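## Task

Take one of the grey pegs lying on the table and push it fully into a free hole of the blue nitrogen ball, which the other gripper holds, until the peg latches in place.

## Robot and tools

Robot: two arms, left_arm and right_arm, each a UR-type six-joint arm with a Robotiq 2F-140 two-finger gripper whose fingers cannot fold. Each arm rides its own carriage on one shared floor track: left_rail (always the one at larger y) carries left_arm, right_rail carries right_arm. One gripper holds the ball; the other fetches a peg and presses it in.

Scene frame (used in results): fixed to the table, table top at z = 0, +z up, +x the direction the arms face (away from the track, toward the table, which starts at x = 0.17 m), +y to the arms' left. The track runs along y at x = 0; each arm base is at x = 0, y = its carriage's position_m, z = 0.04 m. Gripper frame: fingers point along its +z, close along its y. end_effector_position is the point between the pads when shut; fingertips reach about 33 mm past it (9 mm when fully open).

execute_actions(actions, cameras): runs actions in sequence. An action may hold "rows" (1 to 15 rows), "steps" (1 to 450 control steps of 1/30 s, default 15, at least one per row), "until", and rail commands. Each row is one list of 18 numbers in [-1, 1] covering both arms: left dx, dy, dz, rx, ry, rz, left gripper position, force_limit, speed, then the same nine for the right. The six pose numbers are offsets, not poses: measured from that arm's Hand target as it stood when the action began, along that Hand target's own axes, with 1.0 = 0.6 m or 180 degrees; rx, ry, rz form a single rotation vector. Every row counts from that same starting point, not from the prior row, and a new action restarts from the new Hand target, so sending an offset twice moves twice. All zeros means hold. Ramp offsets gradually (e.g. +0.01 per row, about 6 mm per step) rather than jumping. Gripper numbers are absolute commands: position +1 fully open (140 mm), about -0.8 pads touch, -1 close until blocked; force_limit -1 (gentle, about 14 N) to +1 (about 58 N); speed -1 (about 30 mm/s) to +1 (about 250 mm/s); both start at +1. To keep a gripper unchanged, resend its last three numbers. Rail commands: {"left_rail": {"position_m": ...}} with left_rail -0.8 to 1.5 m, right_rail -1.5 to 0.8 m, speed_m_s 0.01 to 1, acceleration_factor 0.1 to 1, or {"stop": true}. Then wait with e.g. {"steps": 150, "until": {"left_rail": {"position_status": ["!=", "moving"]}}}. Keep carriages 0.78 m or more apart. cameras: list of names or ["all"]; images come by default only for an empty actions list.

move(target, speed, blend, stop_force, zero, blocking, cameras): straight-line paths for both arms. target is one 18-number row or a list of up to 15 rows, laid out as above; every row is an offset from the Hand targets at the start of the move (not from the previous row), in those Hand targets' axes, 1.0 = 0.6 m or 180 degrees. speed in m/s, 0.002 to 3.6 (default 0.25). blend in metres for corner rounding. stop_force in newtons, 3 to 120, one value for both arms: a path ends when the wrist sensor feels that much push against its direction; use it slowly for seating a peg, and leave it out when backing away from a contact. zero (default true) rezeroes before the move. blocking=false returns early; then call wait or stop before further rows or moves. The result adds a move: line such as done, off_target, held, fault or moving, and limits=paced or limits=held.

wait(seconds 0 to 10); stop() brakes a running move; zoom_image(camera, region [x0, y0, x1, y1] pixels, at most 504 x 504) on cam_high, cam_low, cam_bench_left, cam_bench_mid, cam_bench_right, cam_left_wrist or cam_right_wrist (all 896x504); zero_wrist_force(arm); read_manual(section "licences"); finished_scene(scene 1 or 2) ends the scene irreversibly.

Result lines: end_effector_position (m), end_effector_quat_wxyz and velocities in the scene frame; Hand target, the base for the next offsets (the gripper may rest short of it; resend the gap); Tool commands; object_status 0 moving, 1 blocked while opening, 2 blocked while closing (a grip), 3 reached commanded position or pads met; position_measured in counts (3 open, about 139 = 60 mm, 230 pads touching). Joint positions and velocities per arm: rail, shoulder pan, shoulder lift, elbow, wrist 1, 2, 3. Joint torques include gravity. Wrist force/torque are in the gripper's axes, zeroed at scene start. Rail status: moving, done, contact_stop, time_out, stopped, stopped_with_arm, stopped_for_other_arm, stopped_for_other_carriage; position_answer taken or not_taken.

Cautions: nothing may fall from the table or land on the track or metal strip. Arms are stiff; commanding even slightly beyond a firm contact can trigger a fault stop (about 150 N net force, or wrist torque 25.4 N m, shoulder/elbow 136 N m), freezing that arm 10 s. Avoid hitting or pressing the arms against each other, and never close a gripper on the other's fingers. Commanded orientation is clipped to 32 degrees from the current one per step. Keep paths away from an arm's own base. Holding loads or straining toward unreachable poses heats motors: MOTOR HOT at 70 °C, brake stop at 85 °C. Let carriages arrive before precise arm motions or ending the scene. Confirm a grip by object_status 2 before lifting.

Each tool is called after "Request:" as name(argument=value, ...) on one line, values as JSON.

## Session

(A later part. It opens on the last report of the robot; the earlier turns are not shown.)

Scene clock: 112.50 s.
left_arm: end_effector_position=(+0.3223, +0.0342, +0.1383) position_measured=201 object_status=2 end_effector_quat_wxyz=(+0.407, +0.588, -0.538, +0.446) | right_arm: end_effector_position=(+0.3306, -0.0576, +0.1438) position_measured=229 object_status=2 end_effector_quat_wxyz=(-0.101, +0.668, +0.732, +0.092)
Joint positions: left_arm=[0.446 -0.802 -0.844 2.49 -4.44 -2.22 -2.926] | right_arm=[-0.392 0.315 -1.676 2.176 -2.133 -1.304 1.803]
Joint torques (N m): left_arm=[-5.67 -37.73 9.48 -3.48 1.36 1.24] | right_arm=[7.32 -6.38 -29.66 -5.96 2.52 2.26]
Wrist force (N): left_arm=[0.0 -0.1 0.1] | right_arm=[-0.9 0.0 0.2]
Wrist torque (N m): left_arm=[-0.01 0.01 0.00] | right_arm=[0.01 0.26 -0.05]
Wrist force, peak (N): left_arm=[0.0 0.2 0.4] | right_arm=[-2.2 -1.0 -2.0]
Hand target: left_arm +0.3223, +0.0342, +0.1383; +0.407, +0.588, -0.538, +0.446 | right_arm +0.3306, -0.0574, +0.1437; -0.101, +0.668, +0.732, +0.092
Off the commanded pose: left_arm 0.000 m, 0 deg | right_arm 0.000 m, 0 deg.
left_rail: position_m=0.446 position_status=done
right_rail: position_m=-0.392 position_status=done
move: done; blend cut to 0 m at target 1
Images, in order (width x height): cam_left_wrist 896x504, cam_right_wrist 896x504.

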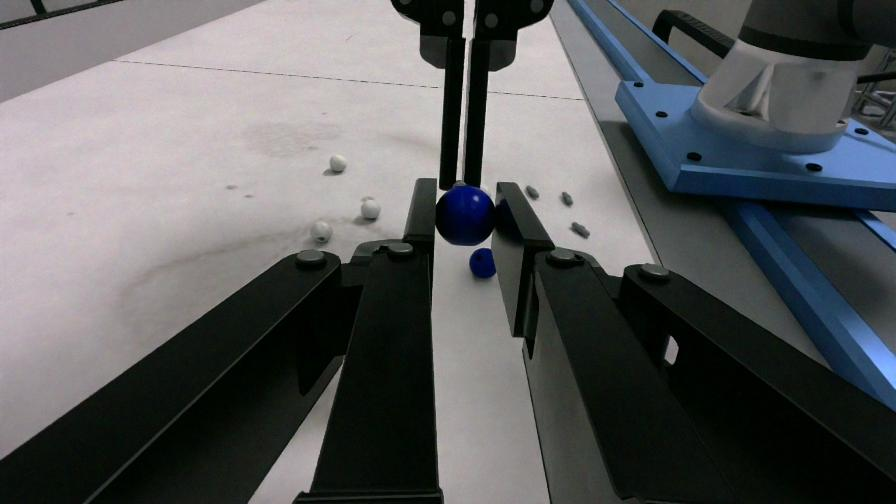

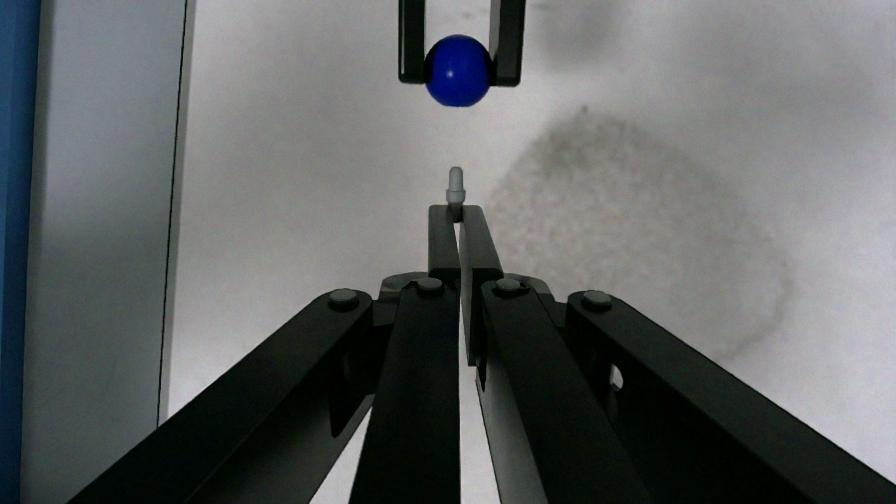

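Request:
move(target=[0,0,0,0,0,0,-1,1,1,0.0287,0.0004,-0.003,0,0,0,-1,1,-1], speed=0.04, stop_force=6, cameras=["cam_right_wrist","cam_left_wrist"])

Request:
zoom_image(camera="cam_right_wrist", region=[400, 90, 510, 230])

Request:
zoom_image(camera="cam_left_wrist", region=[430, 160, 490, 220])

Scene clock: 129.97 s.
left_arm: end_effector_position=(+0.3223, +0.0342, +0.1383) position_measured=201 object_status=2 end_effector_quat_wxyz=(+0.407, +0.588, -0.538, +0.446) | right_arm: end_effector_position=(+0.3294, -0.0413, +0.1501) position_measured=229 object_status=2 end_effector_quat_wxyz=(-0.101, +0.668, +0.732, +0.092)
Joint positions: left_arm=[0.446 -0.802 -0.844 2.49 -4.44 -2.22 -2.926] | right_arm=[-0.392 0.354 -1.66 2.146 -2.131 -1.307 1.843]
Joint torques (N m): left_arm=[-4.99 -38.26 7.67 -3.52 1.33 1.18] | right_arm=[7.82 -8.74 -29.03 -0.24 -1.55 2.52]
Wrist force (N): left_arm=[-0.2 0.0 0.1] | right_arm=[-1.0 0.0 0.2]
Wrist torque (N m): left_arm=[0.01 0.03 0.00] | right_arm=[0.02 0.28 -0.05]
Wrist force, peak (N): left_arm=[-0.2 0.1 0.4] | right_arm=[-1.5 -0.2 0.1]
Hand target: left_arm +0.3223, +0.0342, +0.1383; +0.407, +0.588, -0.538, +0.446 | right_arm +0.3294, -0.0413, +0.1501; -0.101, +0.668, +0.732, +0.092
Off the commanded pose: left_arm 0.000 m, 0 deg | right_arm 0.000 m, 0 deg.
left_rail: position_m=0.446 position_status=done
right_rail: position_m=-0.392 position_status=done
move: done
Images, in order (width x height): cam_left_wrist 896x504, cam_right_wrist 896x504.

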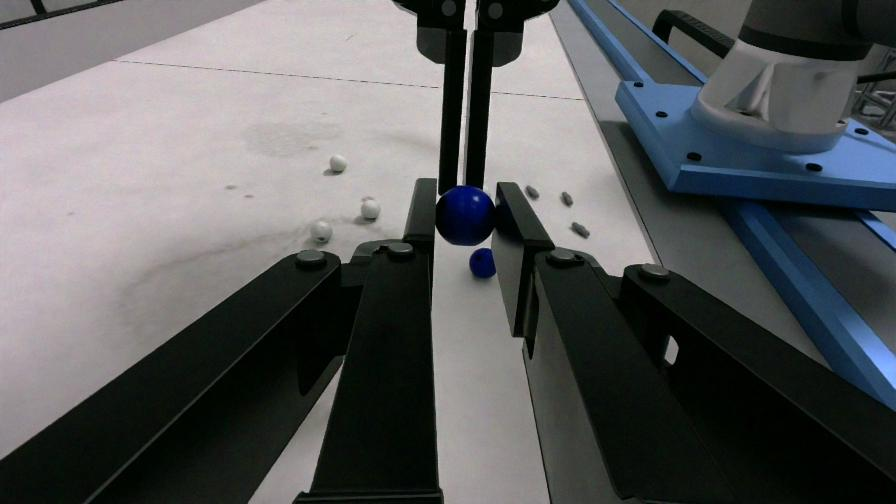

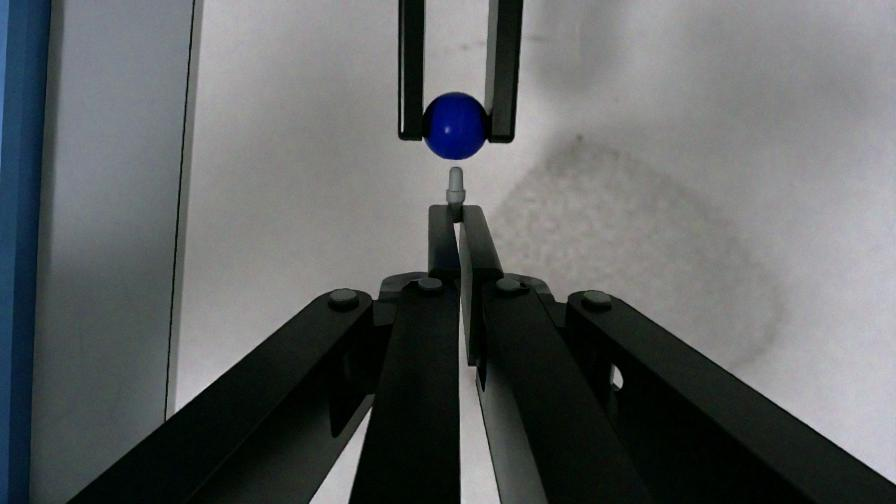

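Scaled by 3.600 from the camera's 896x504 image, which has a finer 1280x720 frame.

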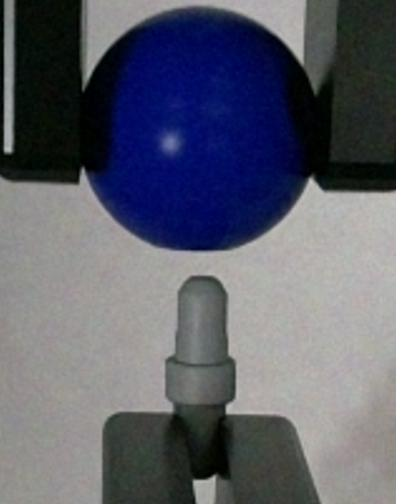

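Scaled by 8.400 from the camera's 896x504 image, which has a finer 1280x720 frame.

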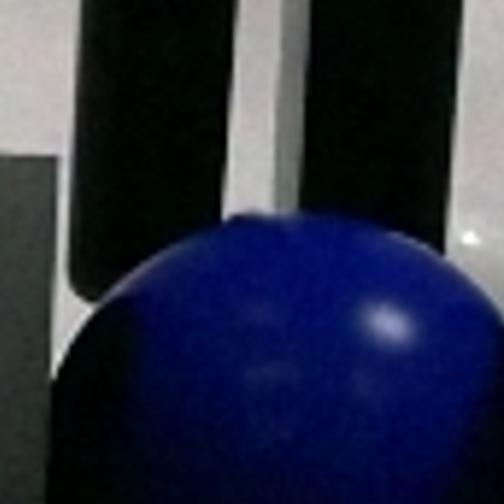

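Request:
move(target=[0,0,0,0,0,0,-1,1,1,0.0133,-0.0007,0.0005,0,0,0,-1,1,-1], speed=0.008, stop_force=5, cameras=["cam_right_wrist","cam_left_wrist"])

Request:
zoom_image(camera="cam_right_wrist", region=[400, 90, 510, 230])

Request:
zoom_image(camera="cam_left_wrist", region=[430, 160, 490, 220])

Scene clock: 144.20 s.
left_arm: end_effector_position=(+0.3223, +0.0342, +0.1383) position_measured=201 object_status=2 end_effector_quat_wxyz=(+0.407, +0.588, -0.538, +0.446) | right_arm: end_effector_position=(+0.3290, -0.0383, +0.1508) position_measured=229 object_status=2 end_effector_quat_wxyz=(-0.101, +0.668, +0.732, +0.092)
Joint positions: left_arm=[0.446 -0.802 -0.844 2.49 -4.44 -2.22 -2.926] | right_arm=[-0.392 0.361 -1.656 2.142 -2.131 -1.307 1.851]
Joint torques (N m): left_arm=[-5.25 -37.93 8.72 -1.92 0.86 1.18] | right_arm=[-5.55 -32.41 -15.01 -3.14 3.76 -2.65]
Wrist force (N): left_arm=[-0.1 0.2 -5.4] | right_arm=[-6.7 0.2 0.1]
Wrist torque (N m): left_arm=[-0.02 -0.01 0.00] | right_arm=[0.01 0.14 0.06]
Wrist force, peak (N): left_arm=[-0.2 0.2 -8.2] | right_arm=[-9.5 -0.2 0.1]
Hand target: left_arm +0.3223, +0.0342, +0.1383; +0.407, +0.588, -0.538, +0.446 | right_arm +0.3290, -0.0383, +0.1508; -0.101, +0.668, +0.732, +0.092 (not the last commanded pose)
Off the commanded pose: left_arm 0.000 m, 0 deg | right_arm 0.005 m, 0 deg.
left_rail: position_m=0.446 position_status=done
right_rail: position_m=-0.392 position_status=done
move: contact (right_arm)
Images, in order (width x height): cam_left_wrist 896x504, cam_right_wrist 896x504.

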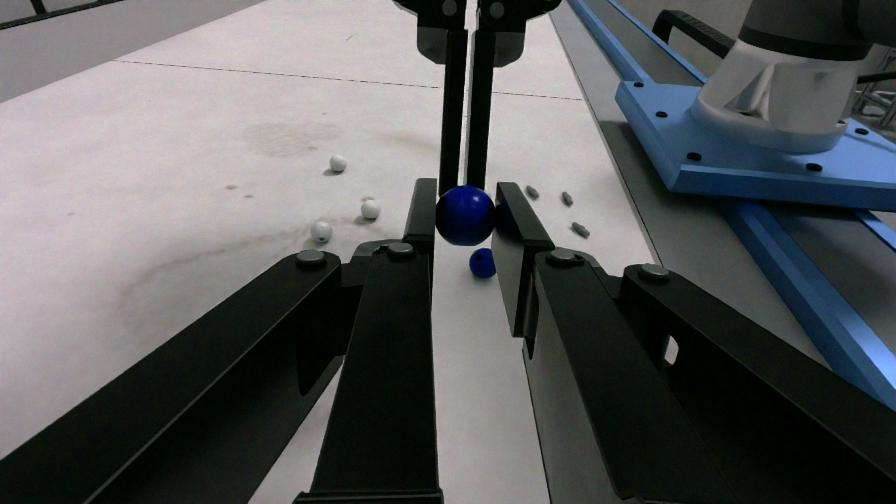

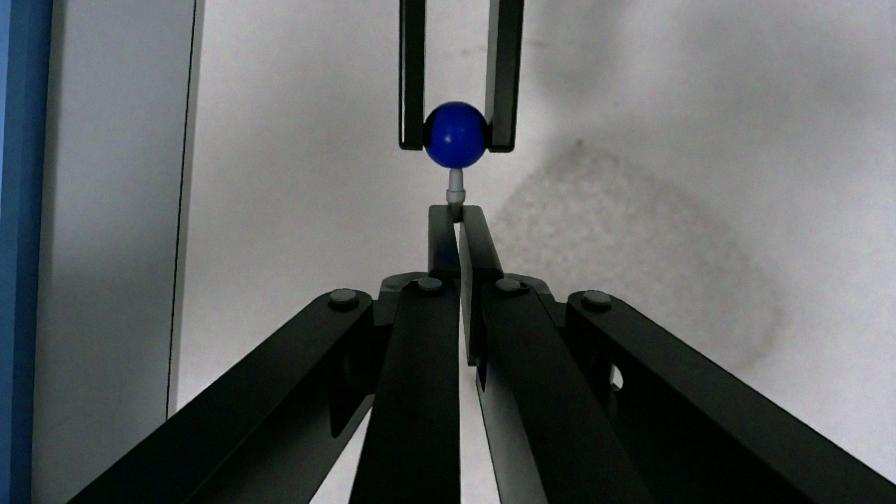

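Scaled by 3.600 from the camera's 896x504 image, which has a finer 1280x720 frame.

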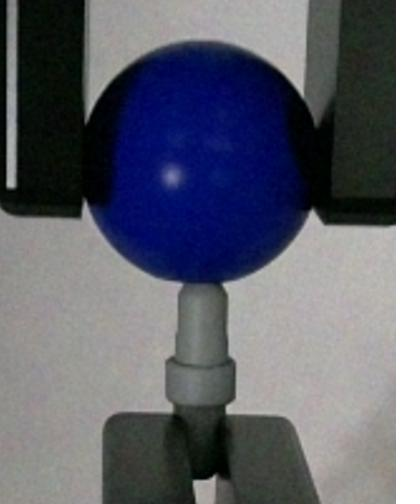

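Scaled by 8.400 from the camera's 896x504 image, which has a finer 1280x720 frame.

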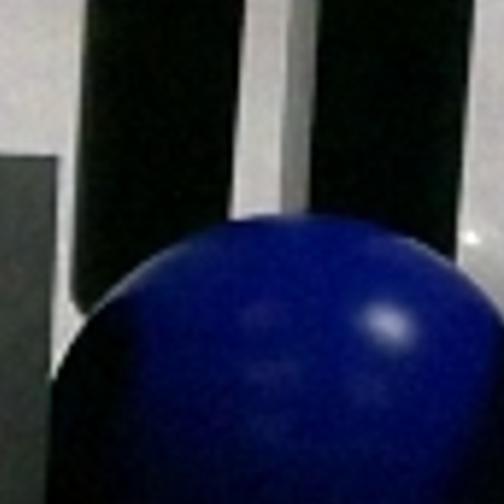

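Request:
move(target=[[0,0,0,0,0,0,-1,1,1,-0.0025,-0.0005,0.0016,0,0,0,-1,1,-1],[0,0,0,0,0,0,-1,1,1,0.009,-0.0005,0.0016,0,0,0,-1,1,-1]], speed=0.008, stop_force=5, cameras=["cam_right_wrist"])

Request:
zoom_image(camera="cam_right_wrist", region=[400, 90, 510, 230])

Scene clock: 154.13 s.
left_arm: end_effector_position=(+0.3223, +0.0342, +0.1383) position_measured=201 object_status=2 end_effector_quat_wxyz=(+0.407, +0.588, -0.538, +0.446) | right_arm: end_effector_position=(+0.3282, -0.0329, +0.1514) position_measured=229 object_status=2 end_effector_quat_wxyz=(-0.101, +0.668, +0.732, +0.092)
Joint positions: left_arm=[0.446 -0.802 -0.844 2.49 -4.44 -2.22 -2.926] | right_arm=[-0.392 0.374 -1.649 2.135 -2.135 -1.308 1.864]
Joint torques (N m): left_arm=[-4.92 -37.48 8.87 -1.88 -1.9 1.19] | right_arm=[7.94 -10.83 -31.18 -6.91 -1.27 2.49]
Wrist force (N): left_arm=[1.9 -1.8 -1.0] | right_arm=[-2.1 -1.9 2.2]
Wrist torque (N m): left_arm=[0.04 0.09 0.00] | right_arm=[0.04 0.20 -0.08]
Wrist force, peak (N): left_arm=[0.0 0.4 -5.6] | right_arm=[-6.9 0.0 0.2]
Hand target: left_arm +0.3223, +0.0342, +0.1383; +0.407, +0.588, -0.538, +0.446 | right_arm +0.3282, -0.0329, +0.1514; -0.101, +0.668, +0.732, +0.092
Off the commanded pose: left_arm 0.000 m, 0 deg | right_arm 0.000 m, 0 deg.
left_rail: position_m=0.446 position_status=done
right_rail: position_m=-0.392 position_status=done
move: done
Images, in order (width x height): cam_right_wrist 896x504.

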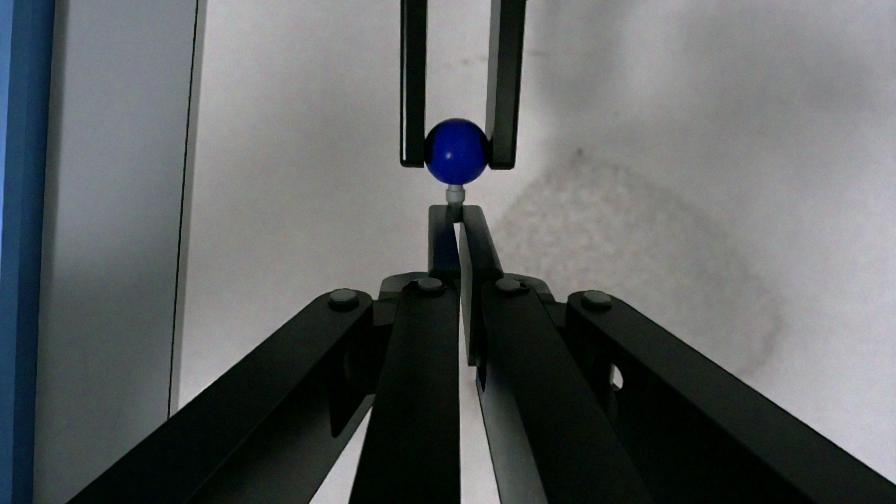

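Scaled by 3.600 from the camera's 896x504 image, which has a finer 1280x720 frame.

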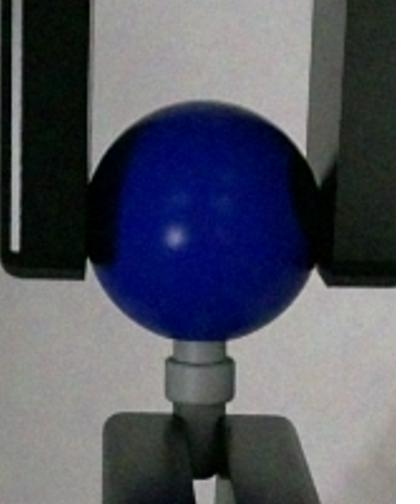

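Request:
execute_actions(actions=[{"rows":[[0,0,0,0,0,0,-0.42,1,-1,0,0,0,0,0,0,-1,1,-1]],"steps":20},{"rows":[[0,0,0,0,0,0,-1,1,1,0,0,0,0,0,0,-1,1,-1]],"steps":25}], cameras=["cam_right_wrist","cam_left_wrist"])

Request:
zoom_image(camera="cam_right_wrist", region=[400, 90, 510, 230])

Scene clock: 161.73 s.
left_arm: end_effector_position=(+0.3223, +0.0342, +0.1383) position_measured=204 object_status=2 end_effector_quat_wxyz=(+0.407, +0.588, -0.538, +0.446) | right_arm: end_effector_position=(+0.3282, -0.0329, +0.1514) position_measured=229 object_status=2 end_effector_quat_wxyz=(-0.101, +0.668, +0.732, +0.092)
Joint positions: left_arm=[0.446 -0.802 -0.844 2.49 -4.44 -2.22 -2.926] | right_arm=[-0.392 0.374 -1.649 2.135 -2.135 -1.308 1.864]
Joint torques (N m): left_arm=[-4.96 -37.72 8.56 -2.69 1.18 1.19] | right_arm=[4.04 -10.4 -18.07 -0.78 -1.17 2.32]
Wrist force (N): left_arm=[0.1 0.1 -0.4] | right_arm=[-1.7 -0.2 0.1]
Wrist torque (N m): left_arm=[0.03 -0.03 0.00] | right_arm=[-0.01 0.26 -0.05]
Wrist force, peak (N): left_arm=[2.2 -1.9 -1.0] | right_arm=[-1.9 -2.0 2.6]
Hand target: left_arm +0.3223, +0.0342, +0.1383; +0.407, +0.588, -0.538, +0.446 | right_arm +0.3282, -0.0329, +0.1514; -0.101, +0.668, +0.732, +0.092
Off the commanded pose: left_arm 0.000 m, 0 deg | right_arm 0.000 m, 0 deg.
left_rail: position_m=0.446 position_status=done
right_rail: position_m=-0.392 position_status=done
Images, in order (width x height): cam_left_wrist 896x504, cam_right_wrist 896x504.

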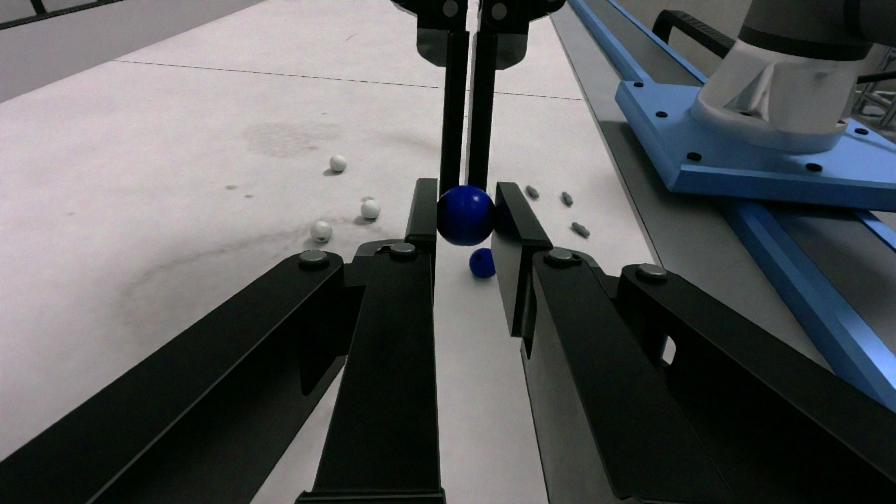

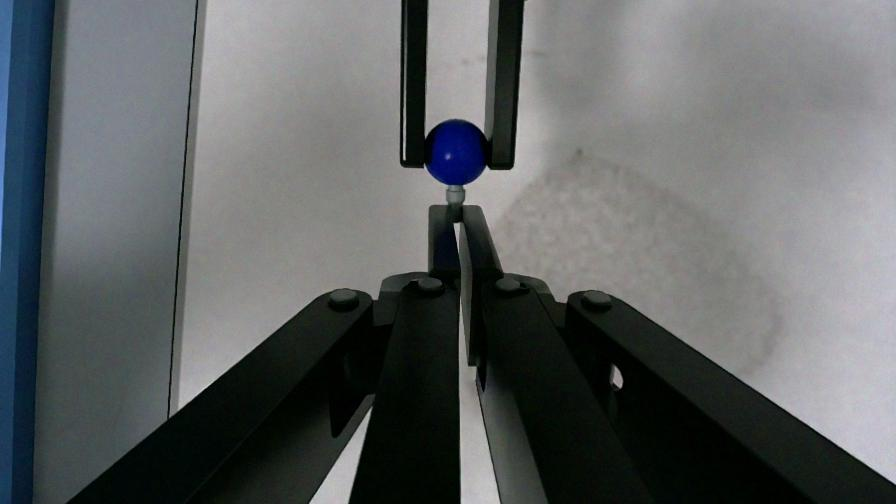

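Scaled by 3.600 from the camera's 896x504 image, which has a finer 1280x720 frame.

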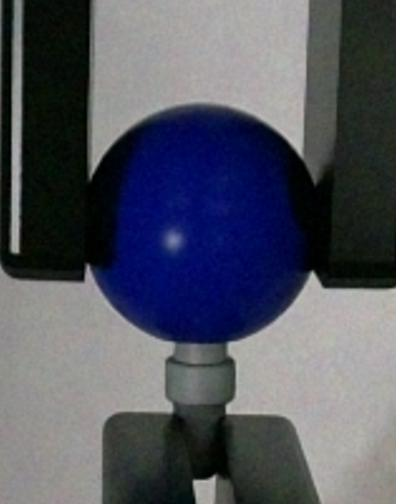

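Request:
move(target=[0,0,0,0,0,0,-1,1,1,0.012,0,0,0,0,0,-1,1,-1], speed=0.006, stop_force=35, cameras=["cam_right_wrist"])

Request:
zoom_image(camera="cam_right_wrist", region=[400, 90, 510, 230])

Scene clock: 166.63 s.
left_arm: end_effector_position=(+0.3223, +0.0342, +0.1383) position_measured=204 object_status=2 end_effector_quat_wxyz=(+0.407, +0.589, -0.538, +0.446) | right_arm: end_effector_position=(+0.3278, -0.0286, +0.1526) position_measured=229 object_status=2 end_effector_quat_wxyz=(-0.101, +0.668, +0.732, +0.092)
Joint positions: left_arm=[0.446 -0.802 -0.844 2.49 -4.44 -2.22 -2.926] | right_arm=[-0.392 0.384 -1.644 2.127 -2.135 -1.309 1.875]
Joint torques (N m): left_arm=[-4.9 -37.28 -20.73 -0.7 -0.4 1.12] | right_arm=[3.95 -34.67 -19.88 -6.58 12.4 -2.61]
Wrist force (N): left_arm=[-4.9 0.9 -30.3] | right_arm=[-32.6 0.6 -4.2]
Wrist torque (N m): left_arm=[-0.05 -0.20 0.01] | right_arm=[-0.05 -0.57 -0.01]
Wrist force, peak (N): left_arm=[-5.5 0.9 -35.2] | right_arm=[-38.0 0.8 -4.8]
Hand target: left_arm +0.3223, +0.0342, +0.1383; +0.407, +0.588, -0.538, +0.446 | right_arm +0.3278, -0.0286, +0.1526; -0.101, +0.668, +0.732, +0.092 (not the last commanded pose)
Off the commanded pose: left_arm 0.000 m, 0 deg | right_arm 0.003 m, 0 deg.
left_rail: position_m=0.446 position_status=done
right_rail: position_m=-0.392 position_status=done
move: contact (right_arm)
Images, in order (width x height): cam_right_wrist 896x504.

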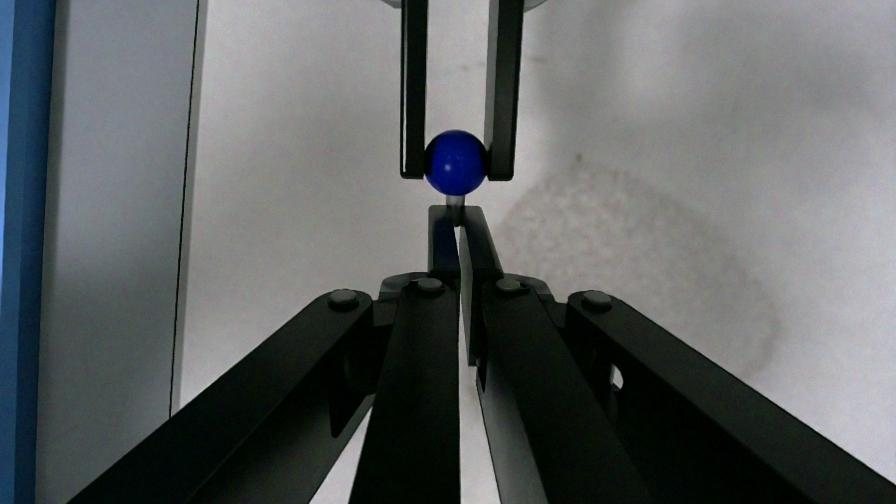

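Scaled by 3.600 from the camera's 896x504 image, which has a finer 1280x720 frame.

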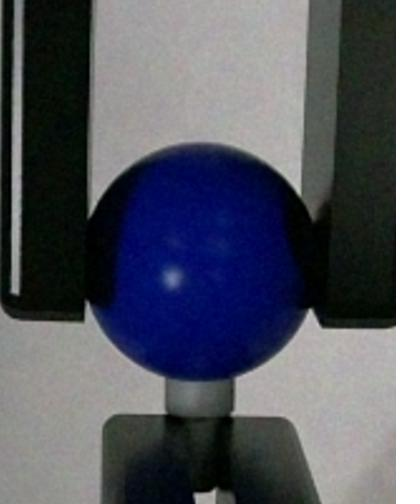

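Request:
move(target=[0,0,0,0,0,0,-1,1,1,0.009,0,0,0,0,0,-1,1,-1], speed=0.006, stop_force=58, zero=false, cameras=["cam_right_wrist","cam_left_wrist"])

Request:
zoom_image(camera="cam_right_wrist", region=[400, 90, 510, 230])

Request:
zoom_image(camera="cam_left_wrist", region=[400, 160, 540, 290])

Scene clock: 172.13 s.
left_arm: end_effector_position=(+0.3223, +0.0342, +0.1383) position_measured=204 object_status=2 end_effector_quat_wxyz=(+0.407, +0.589, -0.538, +0.446) | right_arm: end_effector_position=(+0.3286, -0.0264, +0.1532) position_measured=229 object_status=2 end_effector_quat_wxyz=(-0.096, +0.669, +0.732, +0.090)
Joint positions: left_arm=[0.446 -0.802 -0.844 2.49 -4.44 -2.22 -2.926] | right_arm=[-0.392 0.396 -1.638 2.118 -2.136 -1.321 1.887]
Joint torques (N m): left_arm=[-19.31 -36.77 -22.81 -0.49 -2.95 1.14] | right_arm=[24.12 -16.27 -45.1 -13.83 15.68 2.61]
Wrist force (N): left_arm=[-6.9 -7.8 -53.0] | right_arm=[-55.7 -7.5 -5.4]
Wrist torque (N m): left_arm=[0.22 -0.18 0.01] | right_arm=[0.30 -1.18 -0.24]
Wrist force, peak (N): left_arm=[-6.9 -7.8 -53.0] | right_arm=[-56.2 -7.6 -5.4]
Hand target: left_arm +0.3223, +0.0342, +0.1383; +0.407, +0.588, -0.538, +0.446 | right_arm +0.3273, -0.0234, +0.1540; -0.101, +0.668, +0.732, +0.092
Off the commanded pose: left_arm 0.000 m, 0 deg | right_arm 0.003 m, 1 deg.
left_rail: position_m=0.446 position_status=done
right_rail: position_m=-0.392 position_status=done
move: done
Images, in order (width x height): cam_left_wrist 896x504, cam_right_wrist 896x504.

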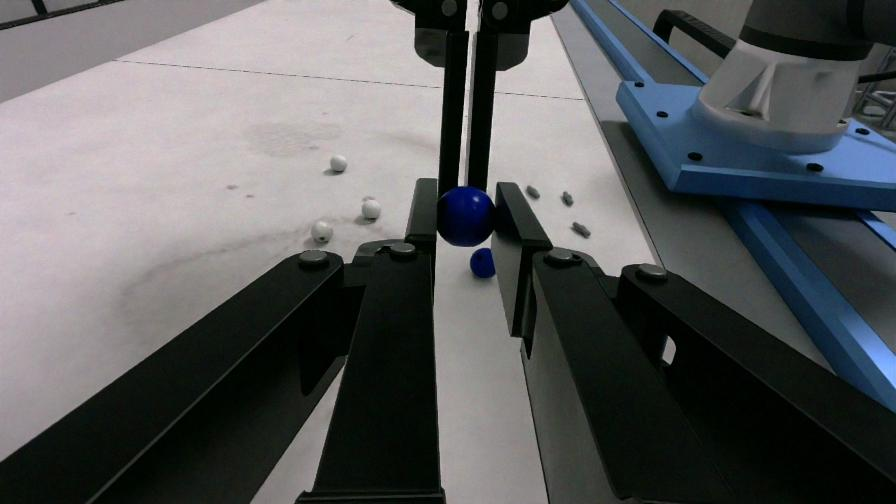

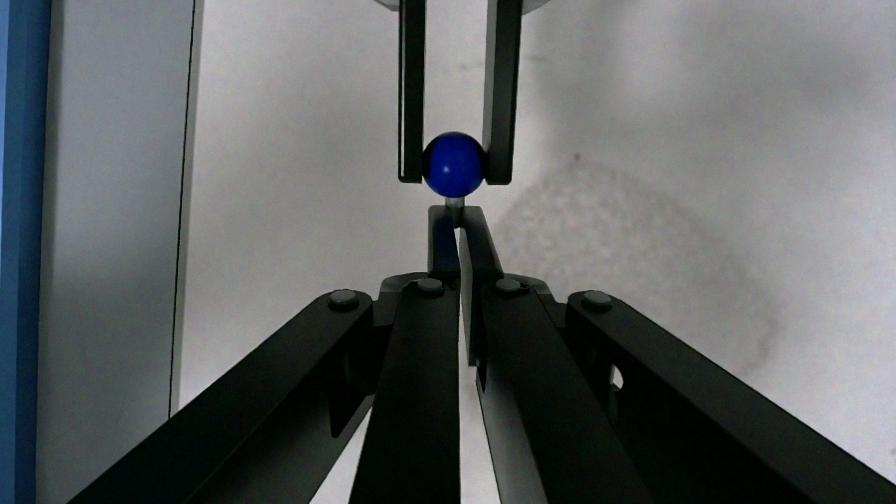

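Scaled by 3.600 from the camera's 896x504 image, which has a finer 1280x720 frame.

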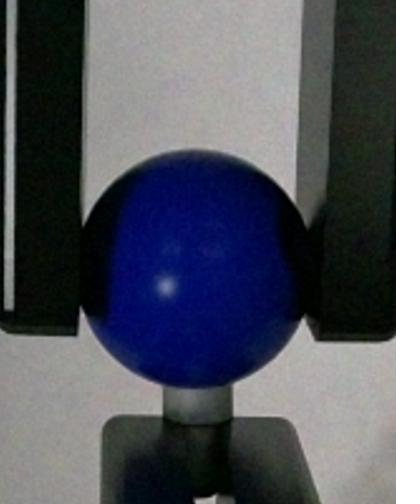

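Scaled by 3.600 from the camera's 896x504 image, which has a finer 1280x720 frame.

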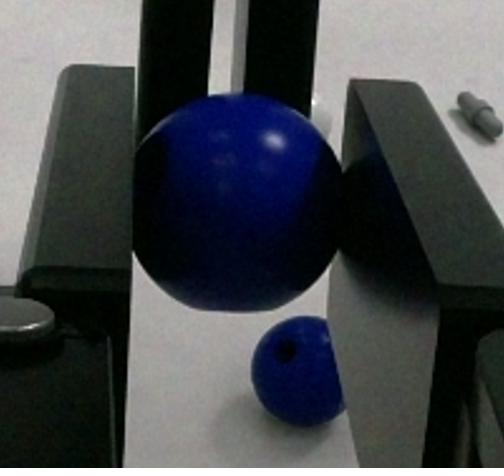

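Request:
execute_actions(actions=[{"rows":[[0,0,0,0,0,0,-1,1,1,-0.0015,0,0,0,0,0,-1,1,-1],[0,0,0,0,0,0,-1,1,1,-0.0045,0,0,0,0,0,-1,1,-1]],"steps":20}], cameras=["cam_right_wrist"])

Request:
zoom_image(camera="cam_right_wrist", region=[400, 90, 510, 230])

Scene clock: 176.17 s.
left_arm: end_effector_position=(+0.3223, +0.0341, +0.1383) position_measured=204 object_status=2 end_effector_quat_wxyz=(+0.407, +0.588, -0.538, +0.446) | right_arm: end_effector_position=(+0.3281, -0.0272, +0.1529) position_measured=229 object_status=2 end_effector_quat_wxyz=(-0.098, +0.668, +0.732, +0.091)
Joint positions: left_arm=[0.446 -0.802 -0.844 2.49 -4.44 -2.22 -2.926] | right_arm=[-0.392 0.39 -1.641 2.123 -2.136 -1.314 1.881]
Joint torques (N m): left_arm=[-11.1 -33.79 -22.7 -0.59 1.51 1.06] | right_arm=[7.15 -36.95 -22.82 -5.06 15.75 -2.62]
Wrist force (N): left_arm=[-3.4 1.1 -39.0] | right_arm=[-41.2 0.5 -3.3]
Wrist torque (N m): left_arm=[0.04 -0.23 0.01] | right_arm=[0.02 -0.81 0.01]
Wrist force, peak (N): left_arm=[-6.9 -8.1 -53.1] | right_arm=[-56.3 -7.7 -5.5]
Hand target: left_arm +0.3223, +0.0342, +0.1383; +0.407, +0.588, -0.538, +0.446 | right_arm +0.3276, -0.0260, +0.1533; -0.101, +0.668, +0.732, +0.092
Off the commanded pose: left_arm 0.000 m, 0 deg | right_arm 0.001 m, 0 deg.
left_rail: position_m=0.446 position_status=done
right_rail: position_m=-0.392 position_status=done
Images, in order (width x height): cam_right_wrist 896x504.

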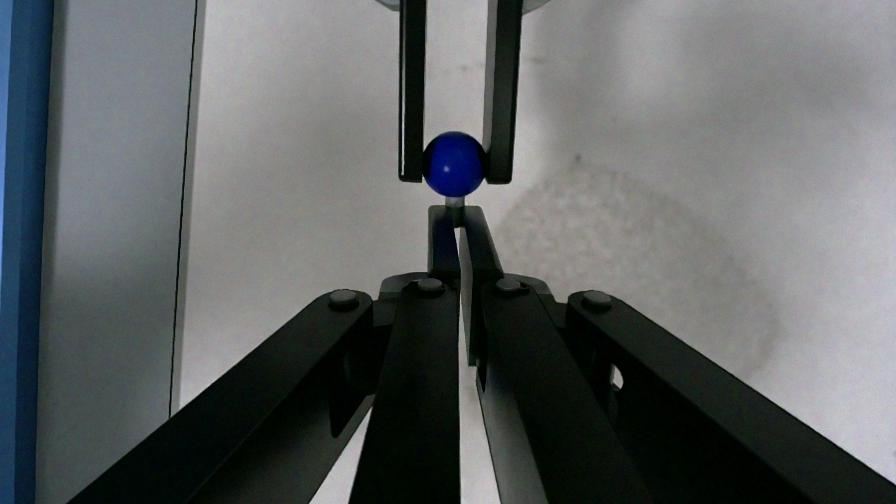

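Scaled by 3.600 from the camera's 896x504 image, which has a finer 1280x720 frame.

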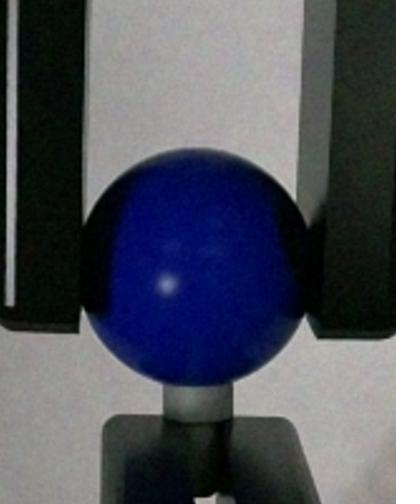

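Request:
execute_actions(actions=[{"rows":[[0,0,0,0,0,0,-1,1,1,-0.001,0,0,0,0,0,-1,1,-1],[0,0,0,0,0,0,-1,1,1,-0.0028,0,0,0,0,0,-1,1,-1]],"steps":20}])

Scene clock: 179.00 s.
left_arm: end_effector_position=(+0.3223, +0.0342, +0.1383) position_measured=204 object_status=2 end_effector_quat_wxyz=(+0.407, +0.588, -0.538, +0.446) | right_arm: end_effector_position=(+0.3277, -0.0276, +0.1529) position_measured=229 object_status=2 end_effector_quat_wxyz=(-0.101, +0.668, +0.732, +0.092)
Joint positions: left_arm=[0.446 -0.802 -0.844 2.49 -4.44 -2.22 -2.926] | right_arm=[-0.392 0.386 -1.643 2.126 -2.135 -1.31 1.877]
Joint torques (N m): left_arm=[-4.56 -32.63 -20.02 -0.31 1.52 1.16] | right_arm=[6.8 -35.96 -19.38 -3.29 14.2 -2.62]
Wrist force (N): left_arm=[-1.8 7.2 -33.7] | right_arm=[-36.3 5.9 -1.9]
Wrist torque (N m): left_arm=[-0.13 -0.20 0.01] | right_arm=[-0.24 -0.62 0.09]
Wrist force, peak (N): left_arm=[-2.9 3.3 -39.0] | right_arm=[-41.5 0.6 -3.1]
Hand target: left_arm +0.3223, +0.0342, +0.1383; +0.407, +0.588, -0.538, +0.446 | right_arm +0.3277, -0.0276, +0.1528; -0.101, +0.668, +0.732, +0.092
Off the commanded pose: left_arm 0.000 m, 0 deg | right_arm 0.000 m, 0 deg.
left_rail: position_m=0.446 position_status=done
right_rail: position_m=-0.392 position_status=done

Request:
execute_actions(actions=[{"rows":[[0,0,0,0,0,0,-1,1,1,-0.001,0,0,0,0,0,-1,1,-1],[0,0,0,0,0,0,-1,1,1,-0.0026,0,0,0,0,0,-1,1,-1]],"steps":20}], cameras=["cam_right_wrist"])

Request:
zoom_image(camera="cam_right_wrist", region=[400, 90, 510, 230])

Scene clock: 182.17 s.
left_arm: end_effector_position=(+0.3223, +0.0341, +0.1383) position_measured=204 object_status=2 end_effector_quat_wxyz=(+0.407, +0.588, -0.538, +0.446) | right_arm: end_effector_position=(+0.3278, -0.0291, +0.1524) position_measured=229 object_status=2 end_effector_quat_wxyz=(-0.101, +0.668, +0.732, +0.092)
Joint positions: left_arm=[0.446 -0.802 -0.844 2.49 -4.44 -2.22 -2.926] | right_arm=[-0.392 0.383 -1.645 2.128 -2.135 -1.309 1.874]
Joint torques (N m): left_arm=[-3.72 -31.03 -9.04 -1.98 1.8 1.22] | right_arm=[-6.94 -32.36 -13.23 0.03 -1.77 -2.62]
Wrist force (N): left_arm=[1.9 3.6 2.0] | right_arm=[0.3 3.7 1.6]
Wrist torque (N m): left_arm=[-0.01 -0.04 0.01] | right_arm=[0.09 0.43 0.09]
Wrist force, peak (N): left_arm=[-1.9 7.3 -33.8] | right_arm=[-36.1 6.1 -1.8]
Hand target: left_arm +0.3223, +0.0342, +0.1383; +0.407, +0.588, -0.538, +0.446 | right_arm +0.3278, -0.0291, +0.1524; -0.101, +0.668, +0.732, +0.092
Off the commanded pose: left_arm 0.000 m, 0 deg | right_arm 0.000 m, 0 deg.
left_rail: position_m=0.446 position_status=done
right_rail: position_m=-0.392 position_status=done
Images, in order (width x height): cam_right_wrist 896x504.

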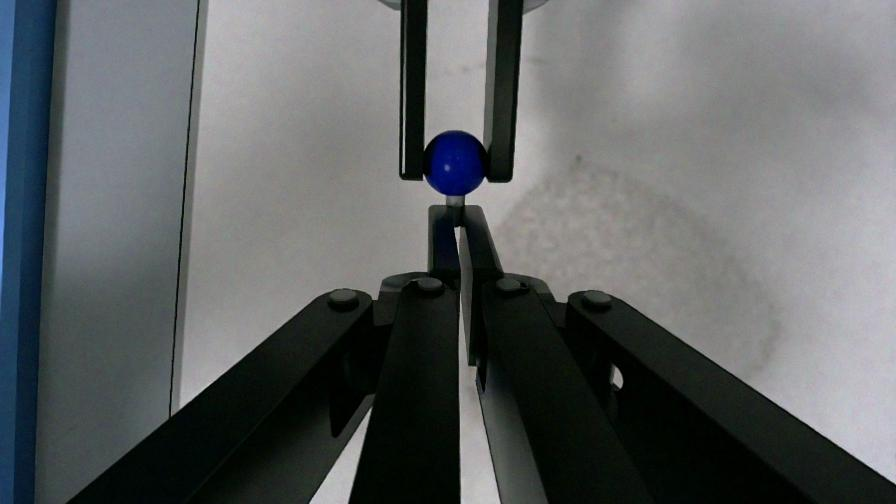

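Scaled by 3.600 from the camera's 896x504 image, which has a finer 1280x720 frame.

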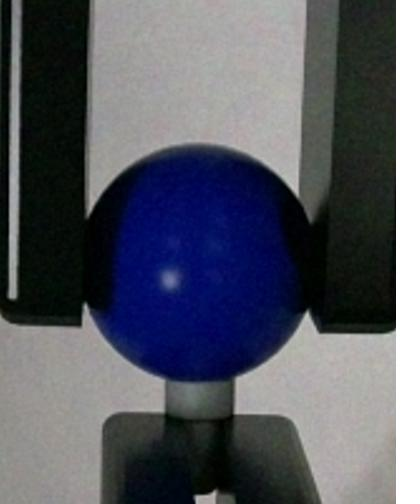

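Request:
execute_actions(actions=[{"rows":[[0,0,0,0,0,0,-1,1,1,0,0,0,0,0,0,-0.6,1,-0.5]],"steps":25}])

Request:
move(target=[0,0,0,0,0,0,-1,1,1,-0.075,0,0,0,0,0,-0.6,1,-0.5], speed=0.1, cameras=["cam_right_wrist","cam_left_wrist"])

Request:
zoom_image(camera="cam_right_wrist", region=[400, 0, 510, 120])

Request:
zoom_image(camera="cam_left_wrist", region=[430, 160, 490, 220])

Scene clock: 186.30 s.
left_arm: end_effector_position=(+0.3223, +0.0342, +0.1383) position_measured=204 object_status=2 end_effector_quat_wxyz=(+0.407, +0.588, -0.538, +0.446) | right_arm: end_effector_position=(+0.3278, -0.0291, +0.1524) position_measured=205 object_status=3 end_effector_quat_wxyz=(-0.101, +0.668, +0.732, +0.092)
Joint positions: left_arm=[0.446 -0.802 -0.844 2.49 -4.44 -2.22 -2.926] | right_arm=[-0.392 0.383 -1.645 2.128 -2.135 -1.309 1.874]
Joint torques (N m): left_arm=[-3.93 -28.19 8.71 -3.13 -1.76 1.22] | right_arm=[-3.78 -31.18 -20.88 -2.9 2.38 -2.72]
Wrist force (N): left_arm=[0.5 0.4 0.1] | right_arm=[-1.5 0.8 0.3]
Wrist torque (N m): left_arm=[0.09 -0.11 0.00] | right_arm=[0.21 0.37 0.09]
Wrist force, peak (N): left_arm=[2.2 3.6 2.4] | right_arm=[0.8 3.7 2.0]
Hand target: left_arm +0.3223, +0.0342, +0.1383; +0.407, +0.588, -0.538, +0.446 | right_arm +0.3278, -0.0291, +0.1524; -0.101, +0.668, +0.732, +0.092
Off the commanded pose: left_arm 0.000 m, 0 deg | right_arm 0.000 m, 0 deg.
left_rail: position_m=0.446 position_status=done
right_rail: position_m=-0.392 position_status=done

Scene clock: 187.40 s.
left_arm: end_effector_position=(+0.3223, +0.0342, +0.1383) position_measured=204 object_status=2 end_effector_quat_wxyz=(+0.407, +0.588, -0.538, +0.446) | right_arm: end_effector_position=(+0.3317, -0.0721, +0.1403) position_measured=205 object_status=3 end_effector_quat_wxyz=(-0.101, +0.668, +0.732, +0.092)
Joint positions: left_arm=[0.446 -0.802 -0.844 2.49 -4.44 -2.22 -2.926] | right_arm=[-0.392 0.279 -1.693 2.198 -2.128 -1.302 1.766]
Joint torques (N m): left_arm=[-4.11 -27.57 9.17 -3.28 -2.12 1.34] | right_arm=[-8.25 -29.05 -13.25 -0.21 2.36 -2.78]
Wrist force (N): left_arm=[0.4 0.7 0.1] | right_arm=[-1.2 0.7 0.1]
Wrist torque (N m): left_arm=[0.16 -0.08 0.00] | right_arm=[0.16 0.31 0.09]
Wrist force, peak (N): left_arm=[0.8 0.5 0.1] | right_arm=[-2.2 1.2 0.3]
Hand target: left_arm +0.3223, +0.0342, +0.1383; +0.407, +0.588, -0.538, +0.446 | right_arm +0.3318, -0.0722, +0.1403; -0.101, +0.668, +0.732, +0.092
Off the commanded pose: left_arm 0.000 m, 0 deg | right_arm 0.000 m, 0 deg.
left_rail: position_m=0.446 position_status=done
right_rail: position_m=-0.392 position_status=done
move: done
Images, in order (width x height): cam_left_wrist 896x504, cam_right_wrist 896x504.

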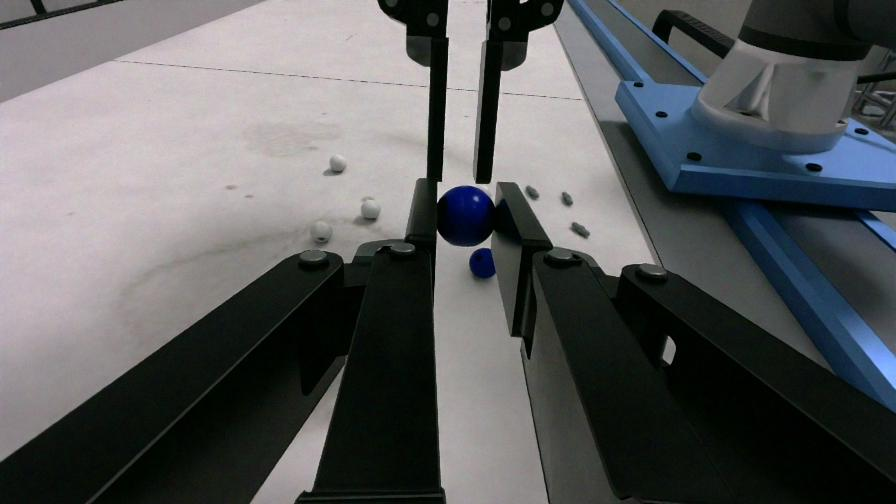

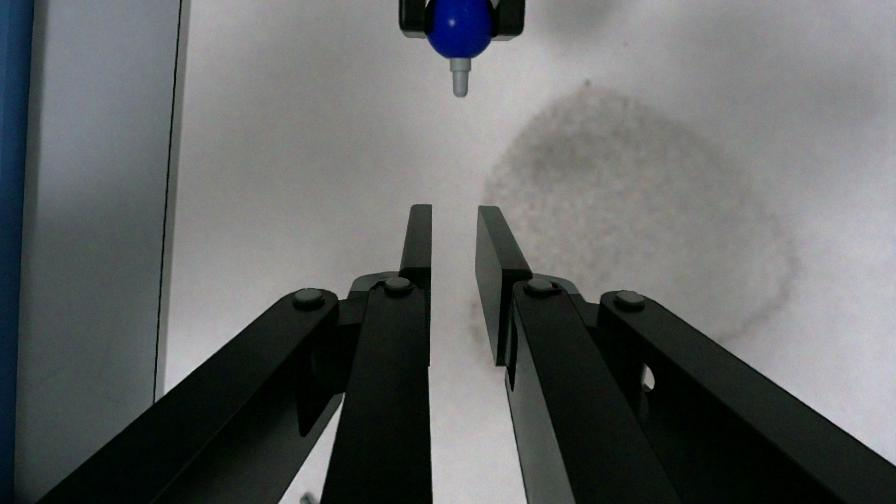

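Scaled by 4.200 from the camera's 896x504 image, which has a finer 1280x720 frame.

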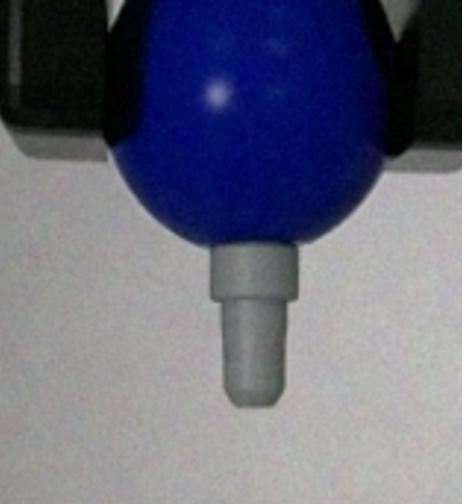

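Scaled by 8.400 from the camera's 896x504 image, which has a finer 1280x720 frame.

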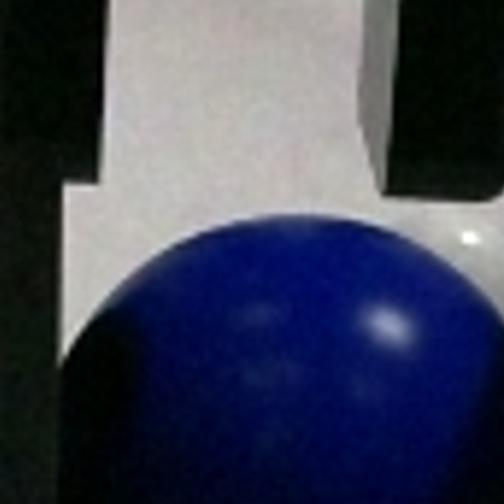

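Request:
zoom_image(camera="cam_right_wrist", region=[440, 45, 480, 85])

Scaled by 12.600 from the camera's 896x504 image, which has a finer 1280x720 frame.

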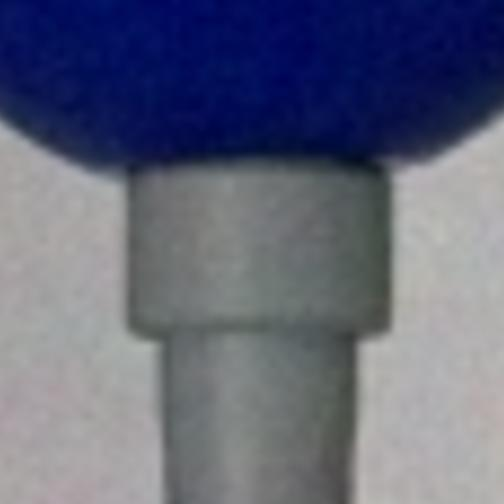

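Request:
finished_scene(scene=2)

The scene is finished: the task was done.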